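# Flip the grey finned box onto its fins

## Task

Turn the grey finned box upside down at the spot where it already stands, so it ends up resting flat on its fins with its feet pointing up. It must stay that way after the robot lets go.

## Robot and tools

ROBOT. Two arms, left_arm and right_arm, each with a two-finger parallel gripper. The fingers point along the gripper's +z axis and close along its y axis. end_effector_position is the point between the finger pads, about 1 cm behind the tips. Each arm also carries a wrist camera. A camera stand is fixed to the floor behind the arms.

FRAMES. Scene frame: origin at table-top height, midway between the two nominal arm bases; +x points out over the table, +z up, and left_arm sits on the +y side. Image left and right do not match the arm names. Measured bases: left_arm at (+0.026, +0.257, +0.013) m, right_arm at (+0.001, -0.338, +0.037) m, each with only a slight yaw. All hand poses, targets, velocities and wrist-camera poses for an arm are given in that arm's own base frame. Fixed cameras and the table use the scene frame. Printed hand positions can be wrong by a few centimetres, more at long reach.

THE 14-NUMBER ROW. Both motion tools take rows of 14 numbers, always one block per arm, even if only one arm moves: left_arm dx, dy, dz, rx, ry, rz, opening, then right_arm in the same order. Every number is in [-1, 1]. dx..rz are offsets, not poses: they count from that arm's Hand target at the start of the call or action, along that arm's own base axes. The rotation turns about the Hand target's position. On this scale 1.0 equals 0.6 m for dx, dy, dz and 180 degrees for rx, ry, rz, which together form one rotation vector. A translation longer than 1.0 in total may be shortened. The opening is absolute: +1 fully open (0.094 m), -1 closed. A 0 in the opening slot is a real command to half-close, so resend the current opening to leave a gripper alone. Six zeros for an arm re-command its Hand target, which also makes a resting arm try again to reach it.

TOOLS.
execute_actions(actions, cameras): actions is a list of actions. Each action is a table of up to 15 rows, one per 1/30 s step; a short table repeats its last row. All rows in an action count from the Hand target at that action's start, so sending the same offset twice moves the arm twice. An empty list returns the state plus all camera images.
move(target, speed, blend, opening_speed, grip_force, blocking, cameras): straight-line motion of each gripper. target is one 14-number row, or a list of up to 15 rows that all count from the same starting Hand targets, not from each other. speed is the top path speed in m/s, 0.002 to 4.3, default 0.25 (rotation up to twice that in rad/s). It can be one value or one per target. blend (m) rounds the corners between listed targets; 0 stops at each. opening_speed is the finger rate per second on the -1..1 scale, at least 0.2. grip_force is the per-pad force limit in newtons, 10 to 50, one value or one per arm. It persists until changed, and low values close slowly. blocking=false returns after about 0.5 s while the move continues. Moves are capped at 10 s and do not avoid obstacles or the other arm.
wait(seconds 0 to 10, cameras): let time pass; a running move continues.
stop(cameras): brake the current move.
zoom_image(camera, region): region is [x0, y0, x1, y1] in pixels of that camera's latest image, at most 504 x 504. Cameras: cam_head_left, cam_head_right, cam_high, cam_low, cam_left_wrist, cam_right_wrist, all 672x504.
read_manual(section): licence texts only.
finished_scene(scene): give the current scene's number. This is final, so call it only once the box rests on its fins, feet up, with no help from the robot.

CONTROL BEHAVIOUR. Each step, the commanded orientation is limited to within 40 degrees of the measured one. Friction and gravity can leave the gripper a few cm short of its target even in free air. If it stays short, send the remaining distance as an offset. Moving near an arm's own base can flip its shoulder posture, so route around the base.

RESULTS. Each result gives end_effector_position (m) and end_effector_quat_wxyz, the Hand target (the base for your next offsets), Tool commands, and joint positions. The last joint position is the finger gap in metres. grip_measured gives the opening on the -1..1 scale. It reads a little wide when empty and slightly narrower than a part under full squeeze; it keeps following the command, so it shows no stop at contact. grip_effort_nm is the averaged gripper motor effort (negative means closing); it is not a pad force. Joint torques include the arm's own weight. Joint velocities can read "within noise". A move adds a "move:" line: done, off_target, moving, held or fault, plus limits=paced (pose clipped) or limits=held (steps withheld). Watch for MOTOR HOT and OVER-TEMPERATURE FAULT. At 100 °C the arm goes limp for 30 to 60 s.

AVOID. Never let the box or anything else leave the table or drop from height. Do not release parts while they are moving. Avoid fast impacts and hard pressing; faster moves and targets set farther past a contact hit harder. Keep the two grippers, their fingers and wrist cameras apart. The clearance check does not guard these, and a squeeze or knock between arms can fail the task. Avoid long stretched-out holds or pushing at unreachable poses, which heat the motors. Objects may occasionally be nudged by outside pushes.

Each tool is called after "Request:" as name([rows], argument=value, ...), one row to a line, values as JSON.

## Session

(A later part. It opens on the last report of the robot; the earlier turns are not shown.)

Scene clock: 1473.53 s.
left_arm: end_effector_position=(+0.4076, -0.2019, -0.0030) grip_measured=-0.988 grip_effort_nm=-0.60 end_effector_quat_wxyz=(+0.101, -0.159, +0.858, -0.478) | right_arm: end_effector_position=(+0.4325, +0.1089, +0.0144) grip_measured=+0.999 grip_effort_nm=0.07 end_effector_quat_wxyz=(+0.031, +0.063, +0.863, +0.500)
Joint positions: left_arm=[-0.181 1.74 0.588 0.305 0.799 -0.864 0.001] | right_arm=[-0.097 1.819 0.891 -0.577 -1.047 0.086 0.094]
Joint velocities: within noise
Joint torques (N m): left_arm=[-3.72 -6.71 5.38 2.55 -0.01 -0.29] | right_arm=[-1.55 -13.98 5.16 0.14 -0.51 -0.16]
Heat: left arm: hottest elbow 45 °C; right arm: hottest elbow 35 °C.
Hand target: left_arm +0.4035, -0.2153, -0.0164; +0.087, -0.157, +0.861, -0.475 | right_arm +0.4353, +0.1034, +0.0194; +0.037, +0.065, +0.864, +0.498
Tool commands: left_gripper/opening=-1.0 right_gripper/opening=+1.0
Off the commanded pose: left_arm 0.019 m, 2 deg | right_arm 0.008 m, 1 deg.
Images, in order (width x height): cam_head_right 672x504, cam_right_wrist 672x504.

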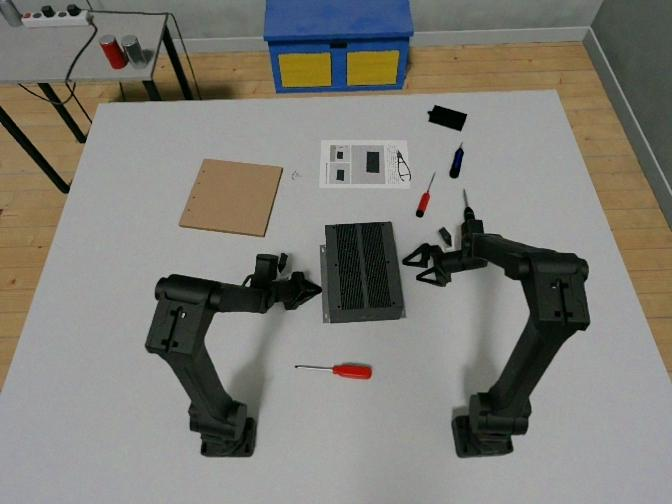

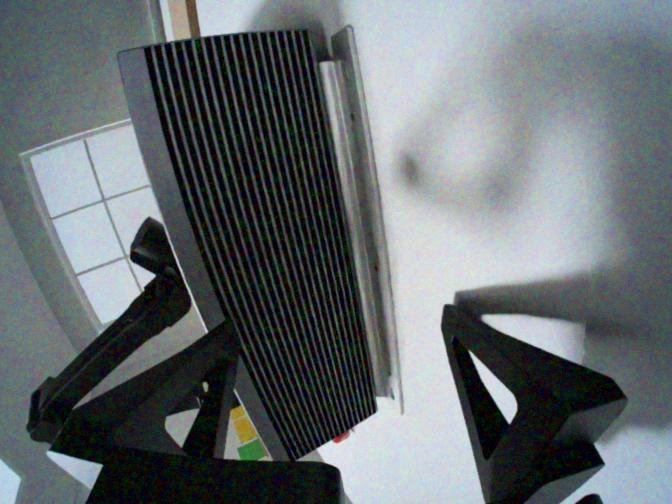

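Request:
move(target=[0,0,0,0,0,0,-1, -0.05,0.02,0.0,0,0,0,1], speed=0.05, cameras=["cam_right_wrist","cam_head_right"])

Request:
zoom_image(camera="cam_right_wrist", region=[80, 150, 480, 450])

Request:
zoom_image(camera="cam_head_right", region=[290, 205, 440, 335])

Scene clock: 1542.03 s.
left_arm: end_effector_position=(+0.4076, -0.2019, -0.0030) grip_measured=-0.988 grip_effort_nm=-0.60 end_effector_quat_wxyz=(+0.101, -0.159, +0.858, -0.478) | right_arm: end_effector_position=(+0.4036, +0.1116, +0.0154) grip_measured=+0.999 grip_effort_nm=0.07 end_effector_quat_wxyz=(+0.032, +0.071, +0.863, +0.499)
Joint positions: left_arm=[-0.181 1.74 0.588 0.305 0.799 -0.864 0.001] | right_arm=[-0.097 1.759 0.795 -0.521 -1.046 0.116 0.094]
Joint torques (N m): left_arm=[-3.6 -6.65 5.38 2.58 0 -0.29] | right_arm=[-0.09 -12.69 4.33 1.17 -0.49 -0.01]
Heat: left arm: hottest elbow 44 °C; right arm: hottest elbow 35 °C.
Hand target: left_arm +0.4035, -0.2153, -0.0164; +0.087, -0.157, +0.861, -0.475 | right_arm +0.4053, +0.1154, +0.0195; +0.037, +0.065, +0.864, +0.498
Off the commanded pose: left_arm 0.019 m, 2 deg | right_arm 0.006 m, 1 deg.
move: off_target (left_arm)
Images, in order (width x height): cam_head_right 672x504, cam_right_wrist 672x504.

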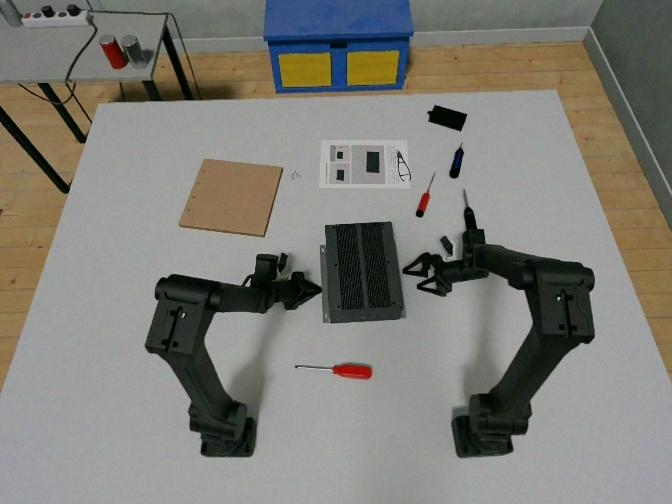

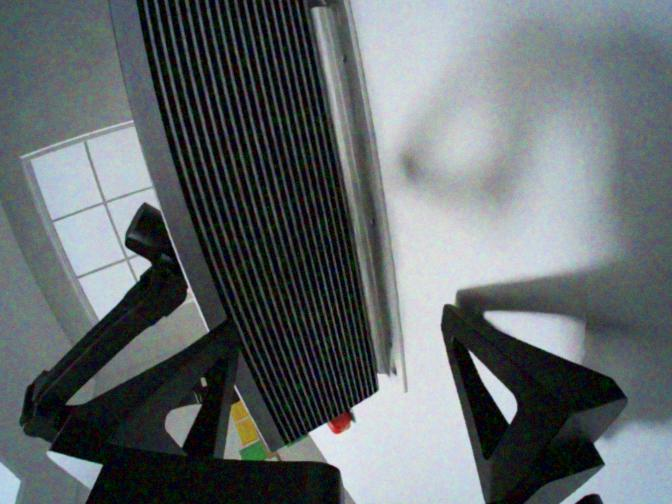

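Scaled by 1.260 from the camera's 672x504 image, which has a finer 960x720 frame.

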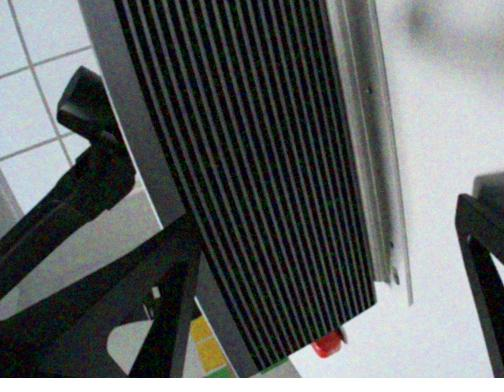

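Scaled by 3.360.

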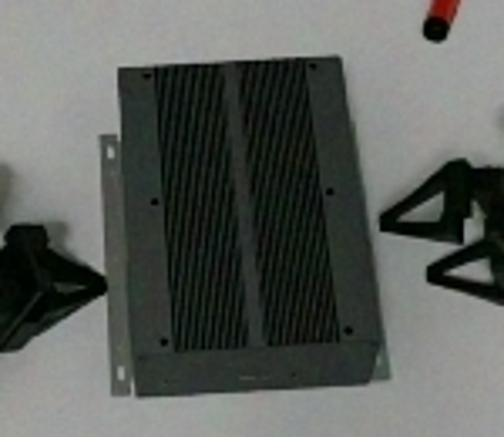

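Request:
move(target=[0,0,0,0,0,0,-1, 0.0,0.005,-0.01,0,0,0,0.8], speed=0.03)

Request:
move(target=[0,0,0,0,0,0,-1, 0.0,0.02,0,0,0,0,0.8], speed=0.03, cameras=["cam_right_wrist","cam_head_right"])

Scene clock: 1564.67 s.
left_arm: end_effector_position=(+0.4076, -0.2019, -0.0030) grip_measured=-0.988 grip_effort_nm=-0.60 end_effector_quat_wxyz=(+0.101, -0.159, +0.858, -0.478) | right_arm: end_effector_position=(+0.4055, +0.1128, +0.0143) grip_measured=+0.801 grip_effort_nm=-0.08 end_effector_quat_wxyz=(+0.039, +0.069, +0.863, +0.499)
Joint positions: left_arm=[-0.181 1.74 0.588 0.305 0.799 -0.864 0.001] | right_arm=[-0.093 1.759 0.789 -0.489 -1.045 0.131 0.085]
Joint torques (N m): left_arm=[-3.6 -6.71 5.34 2.54 0 -0.29] | right_arm=[0.03 -10.87 4.41 1.11 -0.49 -0.02]
Heat: left arm: hottest elbow 44 °C; right arm: hottest elbow 35 °C.
Hand target: left_arm +0.4035, -0.2153, -0.0164; +0.087, -0.157, +0.861, -0.475 | right_arm +0.4052, +0.1184, +0.0135; +0.037, +0.065, +0.864, +0.498
Off the commanded pose: left_arm 0.019 m, 2 deg | right_arm 0.006 m, 1 deg.
move: off_target (left_arm)

Scene clock: 1565.83 s.
left_arm: end_effector_position=(+0.4076, -0.2019, -0.0030) grip_measured=-0.988 grip_effort_nm=-0.60 end_effector_quat_wxyz=(+0.101, -0.159, +0.858, -0.478) | right_arm: end_effector_position=(+0.4048, +0.1253, +0.0118) grip_measured=+0.801 grip_effort_nm=-0.09 end_effector_quat_wxyz=(+0.036, +0.070, +0.863, +0.499)
Joint positions: left_arm=[-0.181 1.74 0.588 0.305 0.799 -0.864 0.001] | right_arm=[-0.061 1.759 0.775 -0.43 -1.04 0.192 0.085]
Joint torques (N m): left_arm=[-3.66 -6.77 5.37 2.56 0 -0.29] | right_arm=[0.67 -10.93 4.37 1.42 -0.47 0.03]
Heat: left arm: hottest elbow 44 °C; right arm: hottest elbow 35 °C.
Hand target: left_arm +0.4035, -0.2153, -0.0164; +0.087, -0.157, +0.861, -0.475 | right_arm +0.4053, +0.1304, +0.0135; +0.037, +0.065, +0.864, +0.498
Off the commanded pose: left_arm 0.019 m, 2 deg | right_arm 0.005 m, 1 deg.
move: off_target (left_arm)
Images, in order (width x height): cam_head_right 672x504, cam_right_wrist 672x504.

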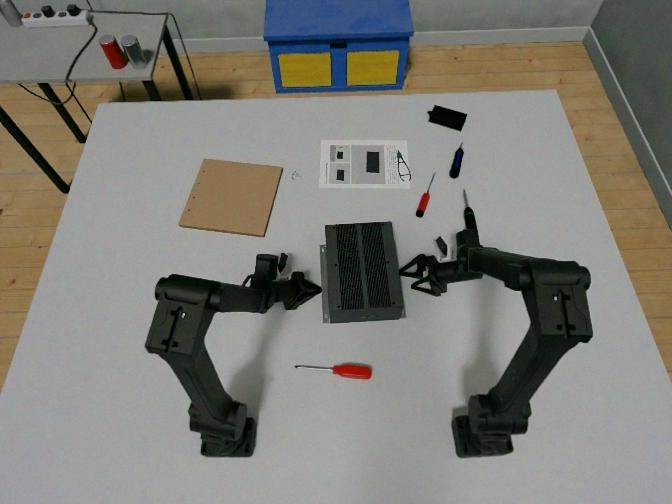

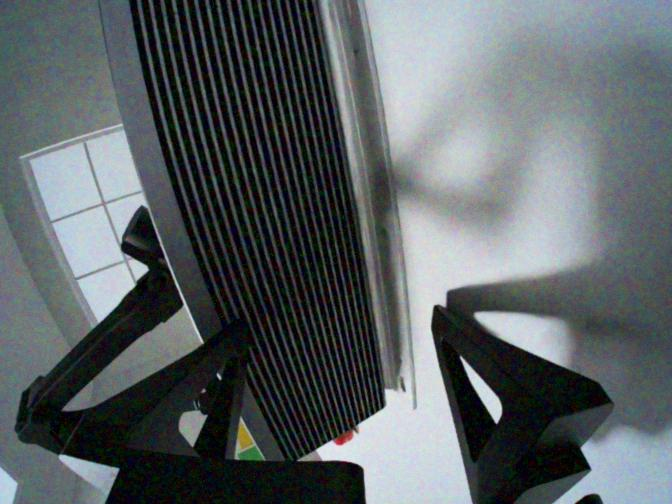

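Request:
move(target=[0,0,0,0,0,0,-1, 0.0,0.025,0,0,0,0,0.8], speed=0.02, cameras=["cam_right_wrist"])

Request:
zoom_image(camera="cam_right_wrist", region=[80, 200, 380, 450])

Scene clock: 1573.33 s.
left_arm: end_effector_position=(+0.4076, -0.2019, -0.0030) grip_measured=-0.988 grip_effort_nm=-0.60 end_effector_quat_wxyz=(+0.101, -0.159, +0.858, -0.478) | right_arm: end_effector_position=(+0.4062, +0.1285, +0.0087) grip_measured=+0.801 grip_effort_nm=-0.06 end_effector_quat_wxyz=(+0.039, +0.084, +0.863, +0.496)
Joint positions: left_arm=[-0.181 1.74 0.588 0.305 0.799 -0.864 0.001] | right_arm=[-0.05 1.757 0.757 -0.362 -1.029 0.263 0.085]
Joint torques (N m): left_arm=[-3.66 -6.83 5.35 2.61 0 -0.29] | right_arm=[1.85 -11.81 4.52 1.4 -0.64 -0.02]
Heat: left arm: hottest elbow 44 °C; right arm: hottest elbow 35 °C.
Hand target: left_arm +0.4035, -0.2153, -0.0164; +0.087, -0.157, +0.861, -0.475 | right_arm +0.4052, +0.1454, +0.0134; +0.037, +0.065, +0.864, +0.498
Off the commanded pose: left_arm 0.019 m, 2 deg | right_arm 0.018 m, 2 deg.
move: off_target (left_arm, right_arm)
Images, in order (width x height): cam_right_wrist 672x504.

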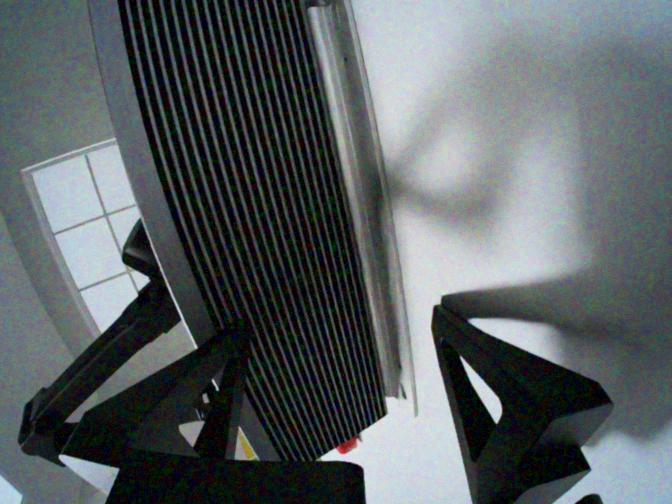

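Scaled by 1.680 from the camera's 672x504 image, which has a finer 960x720 frame.

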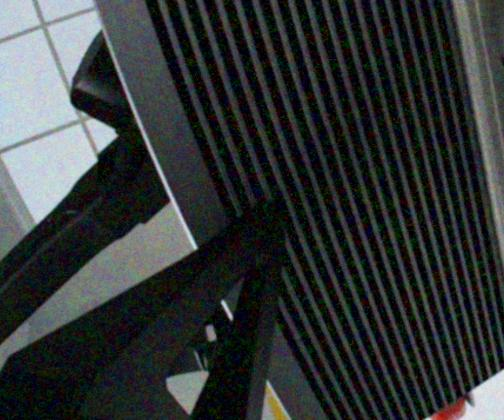

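Request:
move(target=[0.004,-0.05,-0.005,0,0,0,-1, 0.0,0.05,0.025,0,0,0,0.8], speed=0.03, cameras=["cam_right_wrist","cam_left_wrist"])

Scene clock: 1587.73 s.
left_arm: end_effector_position=(+0.4142, -0.2060, -0.0022) grip_measured=-0.988 grip_effort_nm=-0.60 end_effector_quat_wxyz=(+0.115, -0.182, +0.855, -0.473) | right_arm: end_effector_position=(+0.4098, +0.1259, +0.0103) grip_measured=+0.800 grip_effort_nm=0.02 end_effector_quat_wxyz=(+0.044, +0.126, +0.867, +0.480)
Joint positions: left_arm=[-0.204 1.74 0.582 0.362 0.742 -0.937 0.001] | right_arm=[-0.044 1.723 0.729 -0.285 -0.977 0.401 0.085]
Joint torques (N m): left_arm=[-8.06 -5.19 6.76 2.78 0.26 -0.28] | right_arm=[7.3 -13.04 5.19 1.73 -2.03 -0.06]
Heat: left arm: hottest elbow 44 °C; right arm: hottest elbow 35 °C.
Hand target: left_arm +0.4060, -0.2454, -0.0193; +0.087, -0.157, +0.861, -0.475 | right_arm +0.4053, +0.1754, +0.0285; +0.037, +0.065, +0.864, +0.498
Off the commanded pose: left_arm 0.044 m, 4 deg | right_arm 0.053 m, 7 deg.
move: off_target (left_arm, right_arm)
Images, in order (width x height): cam_left_wrist 672x504, cam_right_wrist 672x504.

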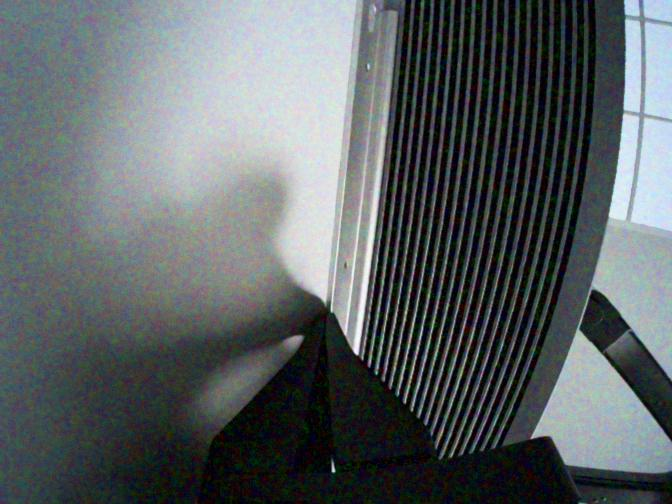

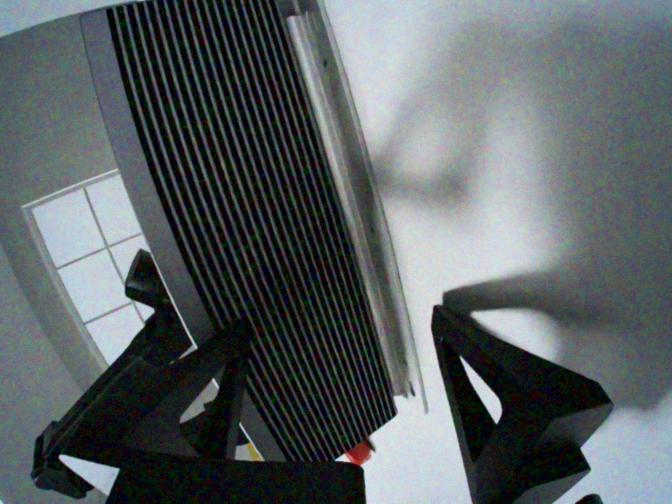

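Request:
move(target=[0.004,-0.05,-0.005,0,0,-0.02,-1, 0.0,0.05,0.025,0,0,0.02,0.8], speed=0.03, cameras=["cam_right_wrist","cam_left_wrist"])

Scene clock: 1602.93 s.
left_arm: end_effector_position=(+0.4137, -0.2070, -0.0026) grip_measured=-0.988 grip_effort_nm=-0.60 end_effector_quat_wxyz=(+0.115, -0.181, +0.855, -0.472) | right_arm: end_effector_position=(+0.4082, +0.1264, +0.0113) grip_measured=+0.798 grip_effort_nm=0.08 end_effector_quat_wxyz=(+0.037, +0.136, +0.872, +0.469)
Joint positions: left_arm=[-0.207 1.74 0.582 0.362 0.739 -0.938 0.001] | right_arm=[-0.037 1.709 0.73 -0.31 -0.952 0.419 0.084]
Joint torques (N m): left_arm=[-12.57 -3.66 9.63 1.8 0.63 -0.2] | right_arm=[12.34 -14.1 7.46 0.61 -3.28 -0.33]
Heat: left arm: hottest elbow 44 °C; right arm: hottest elbow 36 °C.
Hand target: left_arm +0.4084, -0.2754, -0.0224; +0.072, -0.130, +0.866, -0.478 | right_arm +0.4052, +0.2055, +0.0435; +0.021, +0.038, +0.866, +0.499
Off the commanded pose: left_arm 0.071 m, 8 deg | right_arm 0.085 m, 12 deg.
move: off_target (left_arm, right_arm)
Images, in order (width x height): cam_left_wrist 672x504, cam_right_wrist 672x504.

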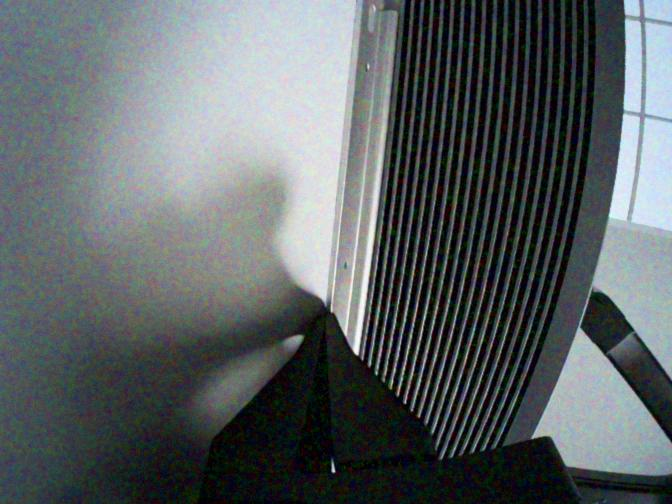

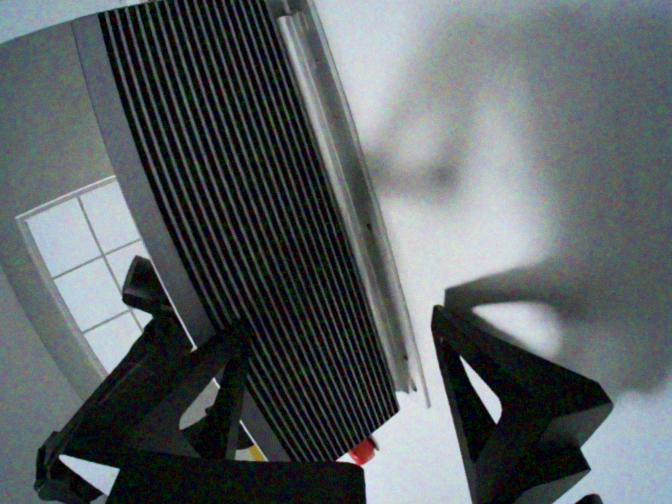

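Request:
move(target=[0.003,-0.06,-0.003,0,0,-0.02,-1, 0.0,0.06,0.02,0.022,0,0.02,0.8], speed=0.03, cameras=["cam_right_wrist","cam_left_wrist"])

Scene clock: 1614.70 s.
left_arm: end_effector_position=(+0.4220, -0.2171, -0.0021) grip_measured=-0.988 grip_effort_nm=-0.60 end_effector_quat_wxyz=(+0.115, -0.176, +0.859, -0.467) | right_arm: end_effector_position=(+0.4357, +0.1513, +0.0618) grip_measured=+0.798 grip_effort_nm=0.09 end_effector_quat_wxyz=(+0.060, +0.093, +0.848, +0.519)
Joint positions: left_arm=[-0.23 1.75 0.614 0.34 0.719 -0.938 0.001] | right_arm=[0.001 1.667 0.795 -0.287 -1.051 0.461 0.084]
Joint torques (N m): left_arm=[-15.5 -3.37 10.76 1.55 1.45 -0.18] | right_arm=[13.27 -9.88 5.33 1.14 -1.54 -0.41]
Heat: left arm: hottest elbow 45 °C; right arm: hottest elbow 37 °C.
Hand target: left_arm +0.4103, -0.3114, -0.0241; +0.057, -0.102, +0.870, -0.480 | right_arm +0.4052, +0.2414, +0.0555; +0.004, +0.012, +0.849, +0.529
Off the commanded pose: left_arm 0.098 m, 11 deg | right_arm 0.095 m, 11 deg.
move: off_target (left_arm, right_arm)
Images, in order (width x height): cam_left_wrist 672x504, cam_right_wrist 672x504.

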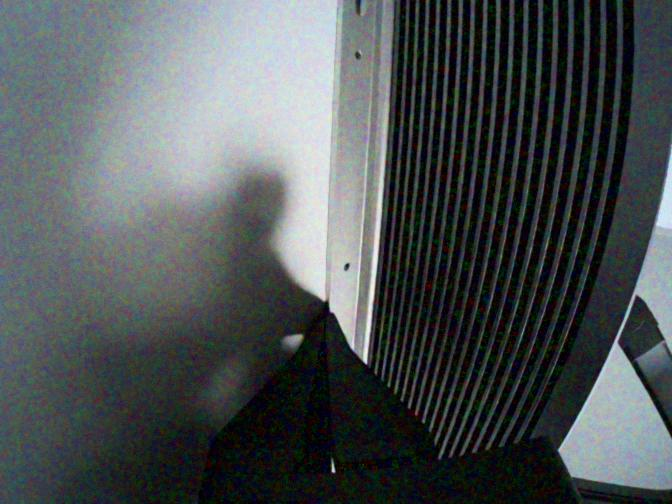

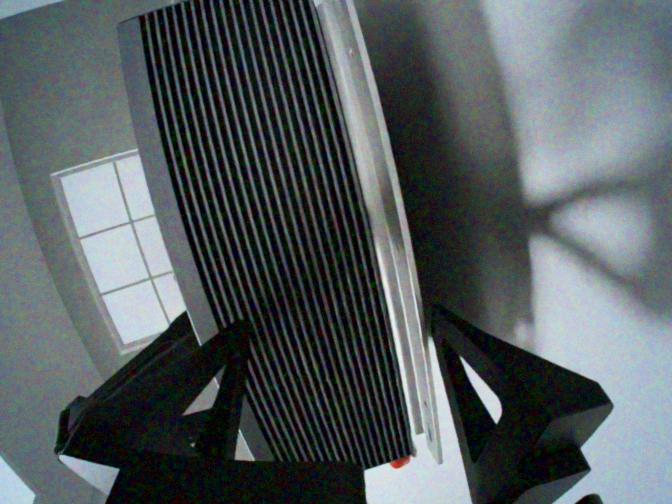

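Request:
move(target=[0,0,0,0,0,0,-1, 0.0,0.0095,-0.008,0.05,0,0,0.8], speed=0.03, cameras=["cam_right_wrist","cam_left_wrist", "cam_low"])

Request:
zoom_image(camera="cam_right_wrist", region=[200, 250, 500, 475])

Request:
zoom_image(camera="cam_low", region=[230, 220, 390, 320])

Scene clock: 1644.30 s.
left_arm: end_effector_position=(+0.4259, -0.2287, -0.0022) grip_measured=-0.988 grip_effort_nm=-0.60 end_effector_quat_wxyz=(+0.113, -0.165, +0.860, -0.469) | right_arm: end_effector_position=(+0.4461, +0.1770, +0.0918) grip_measured=+0.799 grip_effort_nm=0.04 end_effector_quat_wxyz=(+0.079, +0.043, +0.796, +0.598)
Joint positions: left_arm=[-0.252 1.766 0.637 0.34 0.719 -0.938 0.001] | right_arm=[0.031 1.691 0.786 -0.017 -1.223 0.602 0.085]
Joint torques (N m): left_arm=[-13.92 -4.13 9.87 1.62 1.36 -0.2] | right_arm=[11.11 -6.3 2.86 0.99 -0.09 -0.3]
Heat: left arm: hottest elbow 47 °C; right arm: hottest elbow 36 °C.
Hand target: left_arm +0.4101, -0.3114, -0.0242; +0.057, -0.102, +0.870, -0.480 | right_arm +0.4054, +0.2472, +0.0508; +0.004, +0.012, +0.804, +0.594
Off the commanded pose: left_arm 0.087 m, 10 deg | right_arm 0.091 m, 9 deg.
move: off_target (left_arm, right_arm)
Images, in order (width x height): cam_low 672x504, cam_left_wrist 672x504, cam_right_wrist 672x504.

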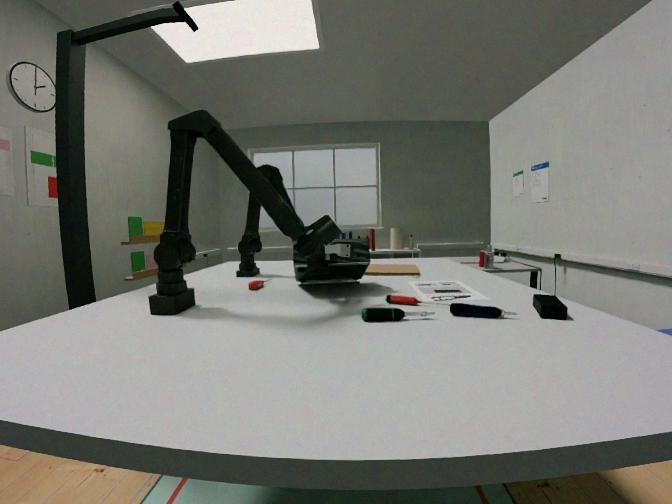

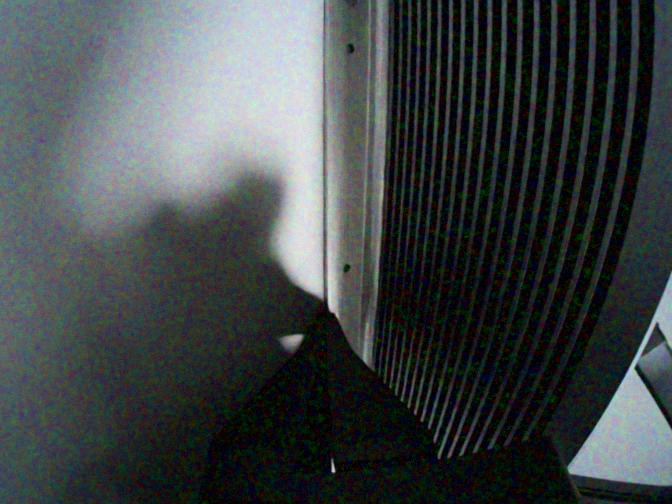

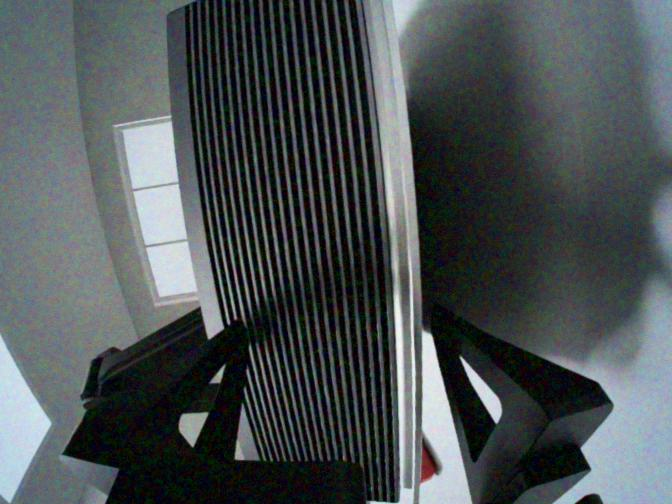

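Scaled by 1.680 from the camera's 672x504 image, which has a finer 960x720 frame.

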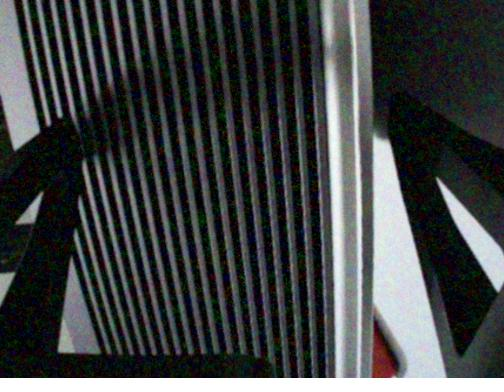

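Scaled by 3.150.

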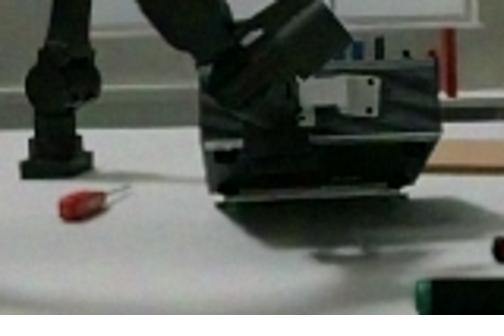

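Request:
move(target=[0,0,0,0,0,0,-1, 0.0,-0.014,0.007,-0.067,0,0,0.8], speed=0.04, cameras=["cam_right_wrist","cam_left_wrist", "cam_low"])

Request:
zoom_image(camera="cam_right_wrist", region=[200, 250, 500, 475])

Request:
zoom_image(camera="cam_low", region=[230, 220, 390, 320])

Scene clock: 1696.10 s.
left_arm: end_effector_position=(+0.4260, -0.2289, -0.0021) grip_measured=-0.988 grip_effort_nm=-0.60 end_effector_quat_wxyz=(+0.113, -0.164, +0.860, -0.469) | right_arm: end_effector_position=(+0.4444, +0.1623, +0.0885) grip_measured=+0.799 grip_effort_nm=0.03 end_effector_quat_wxyz=(+0.077, +0.068, +0.853, +0.512)
Joint positions: left_arm=[-0.253 1.766 0.637 0.34 0.719 -0.938 0.001] | right_arm=[0.031 1.616 0.831 -0.33 -1.028 0.451 0.085]
Joint torques (N m): left_arm=[-14.1 -4.25 9.85 1.62 1.37 -0.21] | right_arm=[12.1 -6.59 4.62 0.1 -0.27 -0.48]
Heat: left arm: hottest elbow 47 °C; right arm: hottest elbow 34 °C.
Hand target: left_arm +0.4102, -0.3115, -0.0241; +0.057, -0.102, +0.870, -0.480 | right_arm +0.4052, +0.2387, +0.0549; +0.005, +0.011, +0.862, +0.506
Off the commanded pose: left_arm 0.087 m, 10 deg | right_arm 0.092 m, 11 deg.
move: off_target (left_arm, right_arm)
Images, in order (width x height): cam_low 672x504, cam_left_wrist 672x504, cam_right_wrist 672x504.

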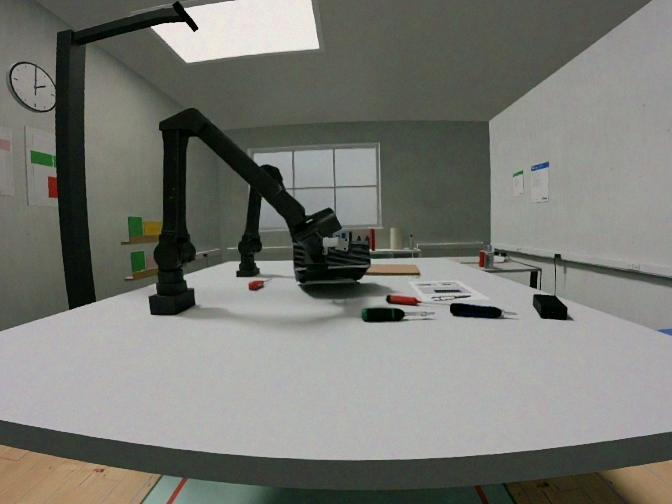

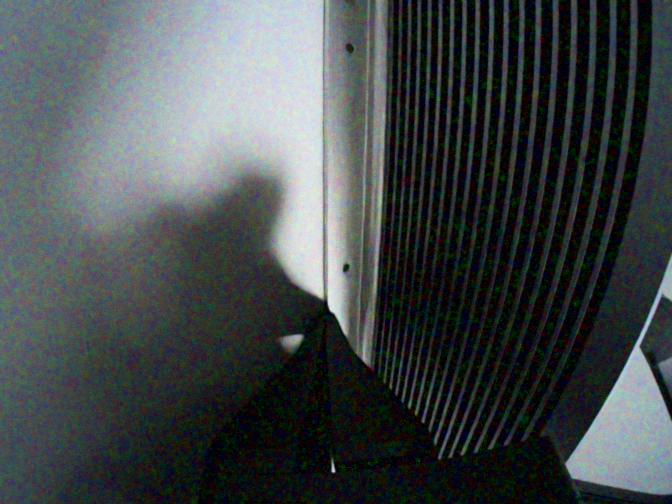

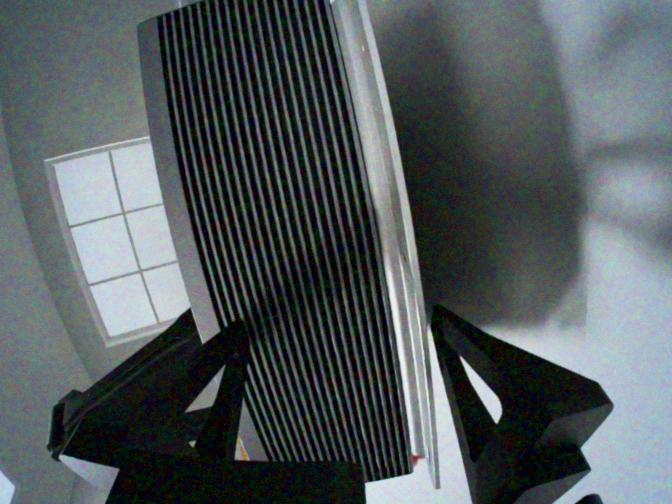

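Scaled by 1.680 from the camera's 672x504 image, which has a finer 960x720 frame.

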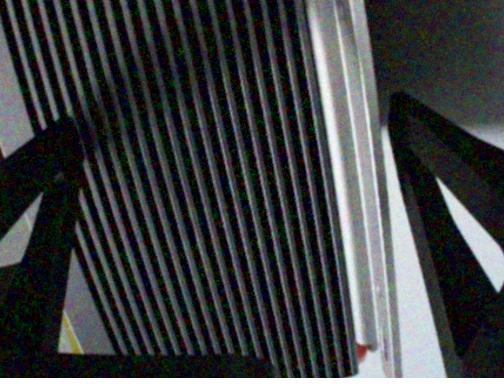

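Scaled by 3.150.

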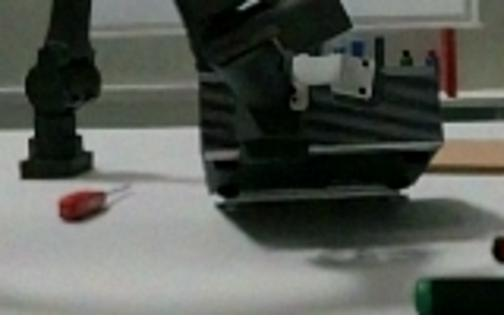

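Request:
move(target=[0,0.042,0,0,0,0,-1, 0.0,-0.042,0.083,0,0,0,0.8], speed=0.04, cameras=["cam_right_wrist","cam_left_wrist"])

Request:
zoom_image(camera="cam_right_wrist", region=[200, 250, 500, 475])

Scene clock: 1711.77 s.
left_arm: end_effector_position=(+0.4240, -0.2340, -0.0027) grip_measured=-0.988 grip_effort_nm=-0.60 end_effector_quat_wxyz=(+0.100, -0.145, +0.861, -0.478) | right_arm: end_effector_position=(+0.4226, +0.1660, +0.1027) grip_measured=+0.799 grip_effort_nm=0.03 end_effector_quat_wxyz=(+0.032, +0.066, +0.862, +0.501)
Joint positions: left_arm=[-0.253 1.78 0.653 0.318 0.762 -0.904 0.001] | right_arm=[0.042 1.572 0.86 -0.55 -1.024 0.369 0.085]
Joint torques (N m): left_arm=[-9.7 -5.25 8.47 1.26 1.07 -0.02] | right_arm=[7.59 -10.34 7.02 0.12 -1.24 -0.46]
Heat: left arm: hottest elbow 48 °C; right arm: hottest elbow 35 °C.
Hand target: left_arm +0.4101, -0.2862, -0.0242; +0.057, -0.102, +0.870, -0.480 | right_arm +0.4053, +0.2135, +0.1047; +0.005, +0.011, +0.862, +0.506
Off the commanded pose: left_arm 0.058 m, 7 deg | right_arm 0.051 m, 7 deg.
move: off_target (left_arm, right_arm)
Images, in order (width x height): cam_left_wrist 672x504, cam_right_wrist 672x504.

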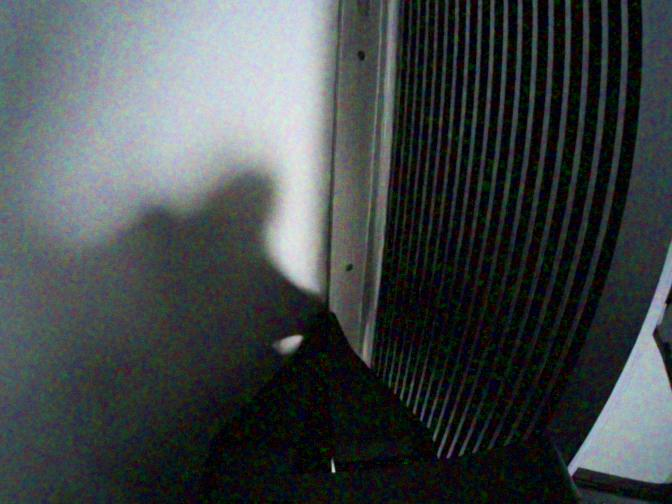

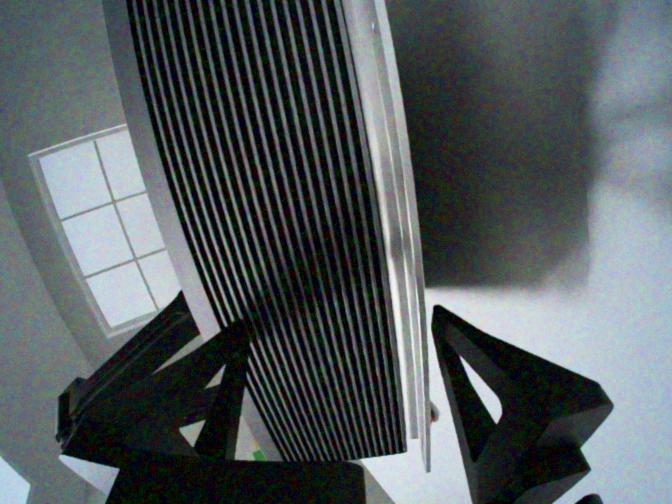

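Scaled by 1.680 from the camera's 672x504 image, which has a finer 960x720 frame.

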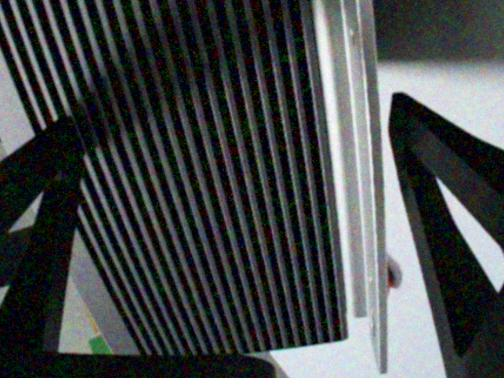

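Request:
move(target=[0,0.025,0,0,0,0,-1, 0.06,-0.03,0.05,-0.01,0,0,0.8], speed=0.03, cameras=["cam_right_wrist","cam_left_wrist"])

Request:
zoom_image(camera="cam_right_wrist", region=[200, 250, 500, 475])

Scene clock: 1729.40 s.
left_arm: end_effector_position=(+0.4247, -0.2379, -0.0028) grip_measured=-0.988 grip_effort_nm=-0.60 end_effector_quat_wxyz=(+0.094, -0.128, +0.861, -0.483) | right_arm: end_effector_position=(+0.4276, +0.1672, +0.1136) grip_measured=+0.799 grip_effort_nm=0.02 end_effector_quat_wxyz=(-0.004, +0.052, +0.874, +0.483)
Joint positions: left_arm=[-0.253 1.791 0.67 0.298 0.789 -0.873 0.001] | right_arm=[0.049 1.603 0.966 -0.776 -1 0.253 0.085]
Joint torques (N m): left_arm=[-6.71 -6.53 7.01 1.16 0.83 0] | right_arm=[3.78 -11.05 10.84 0.83 -1.4 -0.17]
Heat: left arm: hottest elbow 47 °C; right arm: hottest elbow 36 °C.
Hand target: left_arm +0.4103, -0.2712, -0.0241; +0.057, -0.102, +0.870, -0.480 | right_arm +0.4412, +0.1956, +0.1347; +0.005, +0.011, +0.870, +0.492
Off the commanded pose: left_arm 0.042 m, 5 deg | right_arm 0.038 m, 5 deg.
move: off_target (left_arm, right_arm)
Images, in order (width x height): cam_left_wrist 672x504, cam_right_wrist 672x504.

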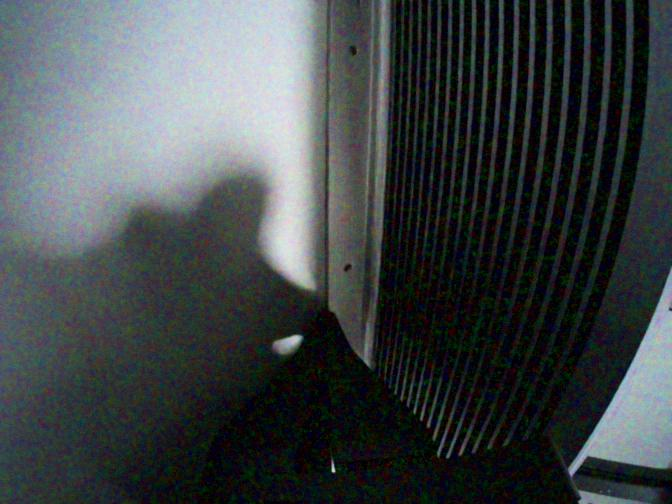

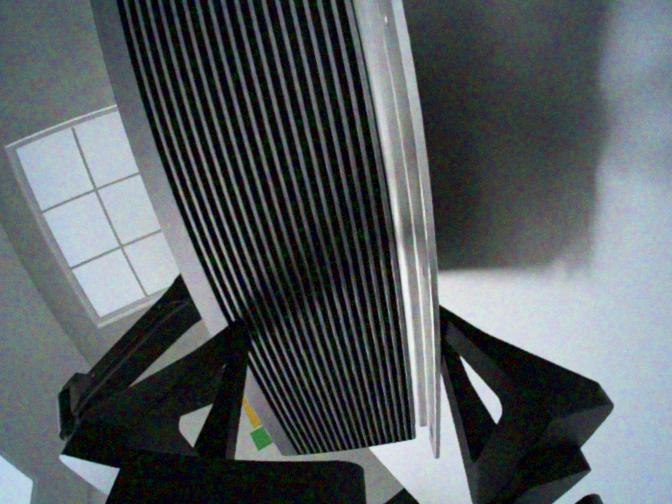

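Scaled by 1.680 from the camera's 672x504 image, which has a finer 960x720 frame.

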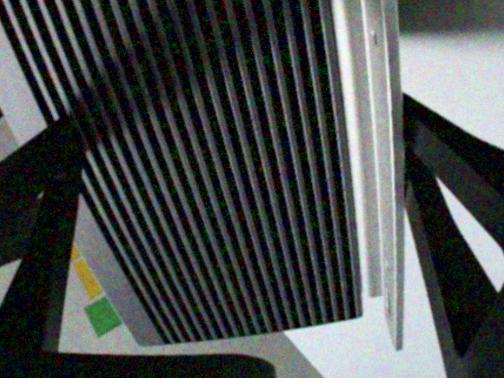

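Request:
move(target=[0,0.02,0,0,0,0,-1, 0.0,-0.02,0.06,-0.02,0,0,0.8], speed=0.03, cameras=["cam_right_wrist","cam_left_wrist"])

Request:
zoom_image(camera="cam_right_wrist", region=[200, 250, 500, 475])

Scene clock: 1738.10 s.
left_arm: end_effector_position=(+0.4233, -0.2406, -0.0032) grip_measured=-0.988 grip_effort_nm=-0.60 end_effector_quat_wxyz=(+0.087, -0.117, +0.862, -0.486) | right_arm: end_effector_position=(+0.4209, +0.1712, +0.1234) grip_measured=+0.800 grip_effort_nm=-0.01 end_effector_quat_wxyz=(-0.033, +0.043, +0.890, +0.453)
Joint positions: left_arm=[-0.254 1.796 0.681 0.276 0.81 -0.849 0.001] | right_arm=[0.072 1.598 1.023 -0.93 -0.942 0.202 0.085]
Joint torques (N m): left_arm=[-4.48 -7.12 6.06 1.09 0.71 0.07] | right_arm=[1.14 -15.85 11.82 -0.18 -1.34 -0.11]
Heat: left arm: hottest elbow 47 °C; right arm: hottest elbow 39 °C.
Hand target: left_arm +0.4102, -0.2591, -0.0243; +0.057, -0.102, +0.870, -0.480 | right_arm +0.4412, +0.1836, +0.1707; +0.005, +0.011, +0.885, +0.465
Off the commanded pose: left_arm 0.031 m, 4 deg | right_arm 0.053 m, 6 deg.
move: off_target (left_arm, right_arm)
Images, in order (width x height): cam_left_wrist 672x504, cam_right_wrist 672x504.

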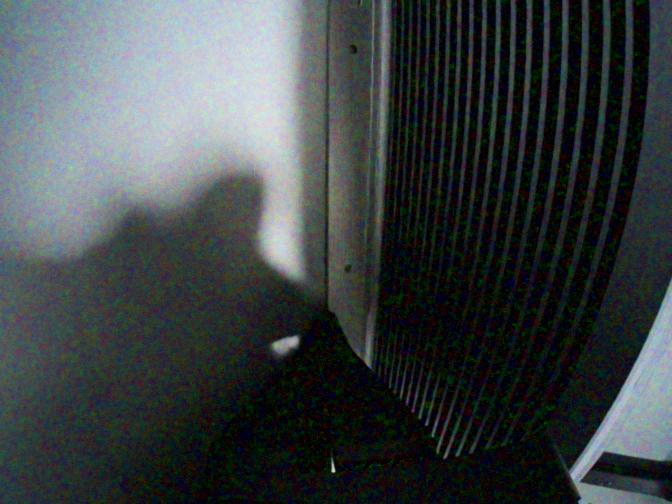

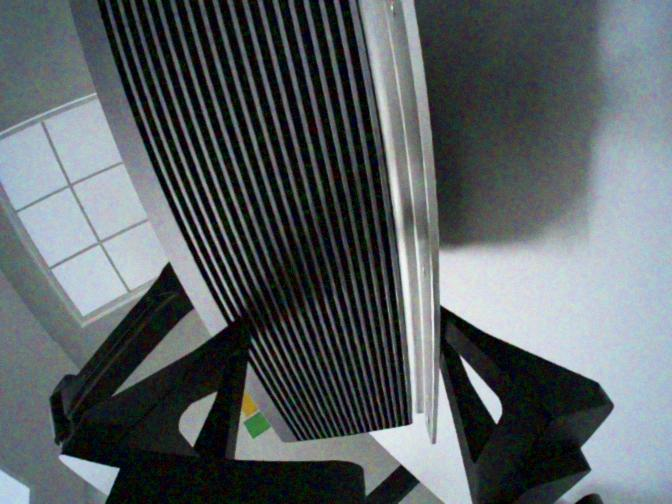

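Scaled by 1.680 from the camera's 672x504 image, which has a finer 960x720 frame.

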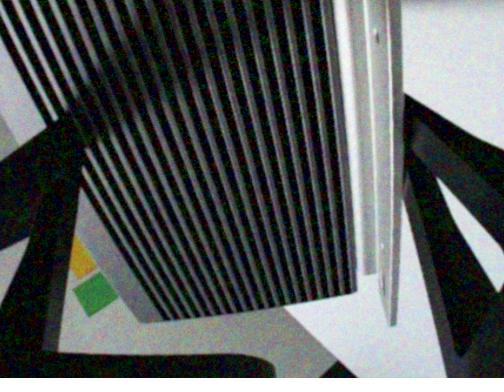

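Request:
execute_actions(actions=[], cameras=["cam_head_right","cam_high","cam_low"])

Request:
zoom_image(camera="cam_head_right", region=[290, 205, 440, 335])

Request:
zoom_image(camera="cam_low", region=[230, 210, 390, 320])

Request:
zoom_image(camera="cam_high", region=[200, 170, 440, 350])

Scene clock: 1747.50 s.
left_arm: end_effector_position=(+0.4232, -0.2407, -0.0032) grip_measured=-0.988 grip_effort_nm=-0.60 end_effector_quat_wxyz=(+0.087, -0.117, +0.862, -0.486) | right_arm: end_effector_position=(+0.4209, +0.1712, +0.1234) grip_measured=+0.800 grip_effort_nm=0.00 end_effector_quat_wxyz=(-0.033, +0.043, +0.890, +0.453)
Joint positions: left_arm=[-0.254 1.796 0.681 0.276 0.81 -0.849 0.001] | right_arm=[0.072 1.598 1.023 -0.93 -0.942 0.202 0.085]
Joint velocities: within noise
Joint torques (N m): left_arm=[-4.31 -7.24 6.06 1.07 0.71 0.06] | right_arm=[0.85 -16.56 11.88 -0.01 -1.35 -0.08]
Heat: left arm: hottest elbow 46 °C; right arm: hottest elbow 40 °C.
Hand target: left_arm +0.4101, -0.2592, -0.0243; +0.057, -0.102, +0.870, -0.480 | right_arm +0.4412, +0.1836, +0.1707; +0.005, +0.011, +0.885, +0.465
Tool commands: left_gripper/opening=-1.0 right_gripper/opening=+0.8
Off the commanded pose: left_arm 0.031 m, 4 deg | right_arm 0.053 m, 6 deg.
Images, in order (width x height): cam_head_right 672x504, cam_high 672x504, cam_low 672x504.

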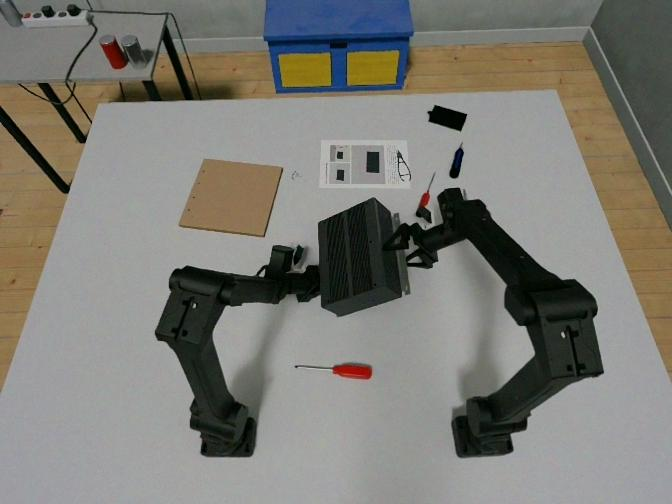

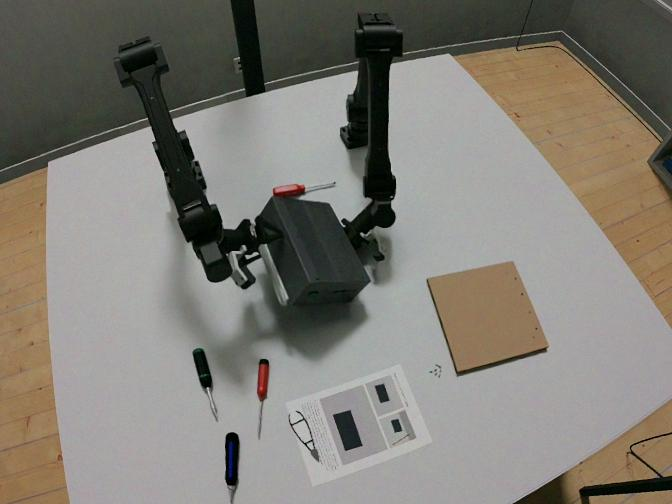

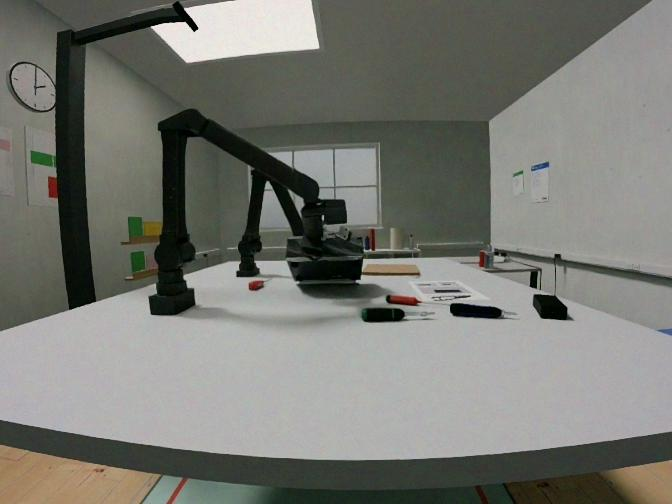

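Scaled by 3.360.

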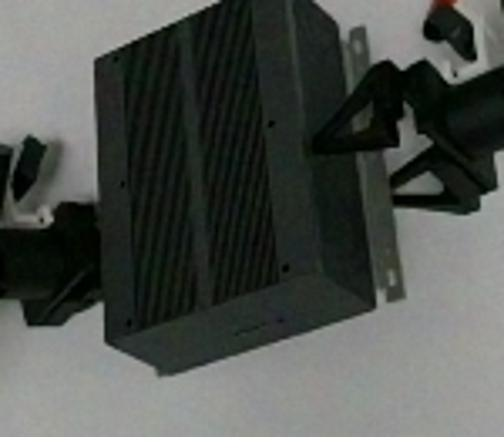

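Scaled by 3.150.

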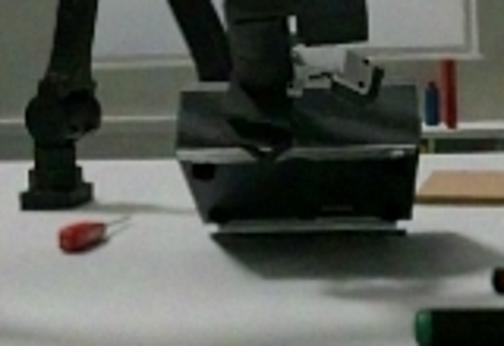

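Scaled by 2.100.

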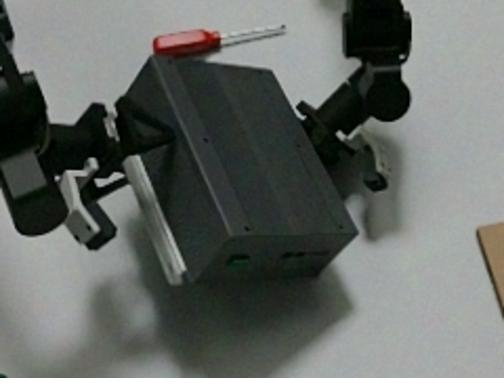

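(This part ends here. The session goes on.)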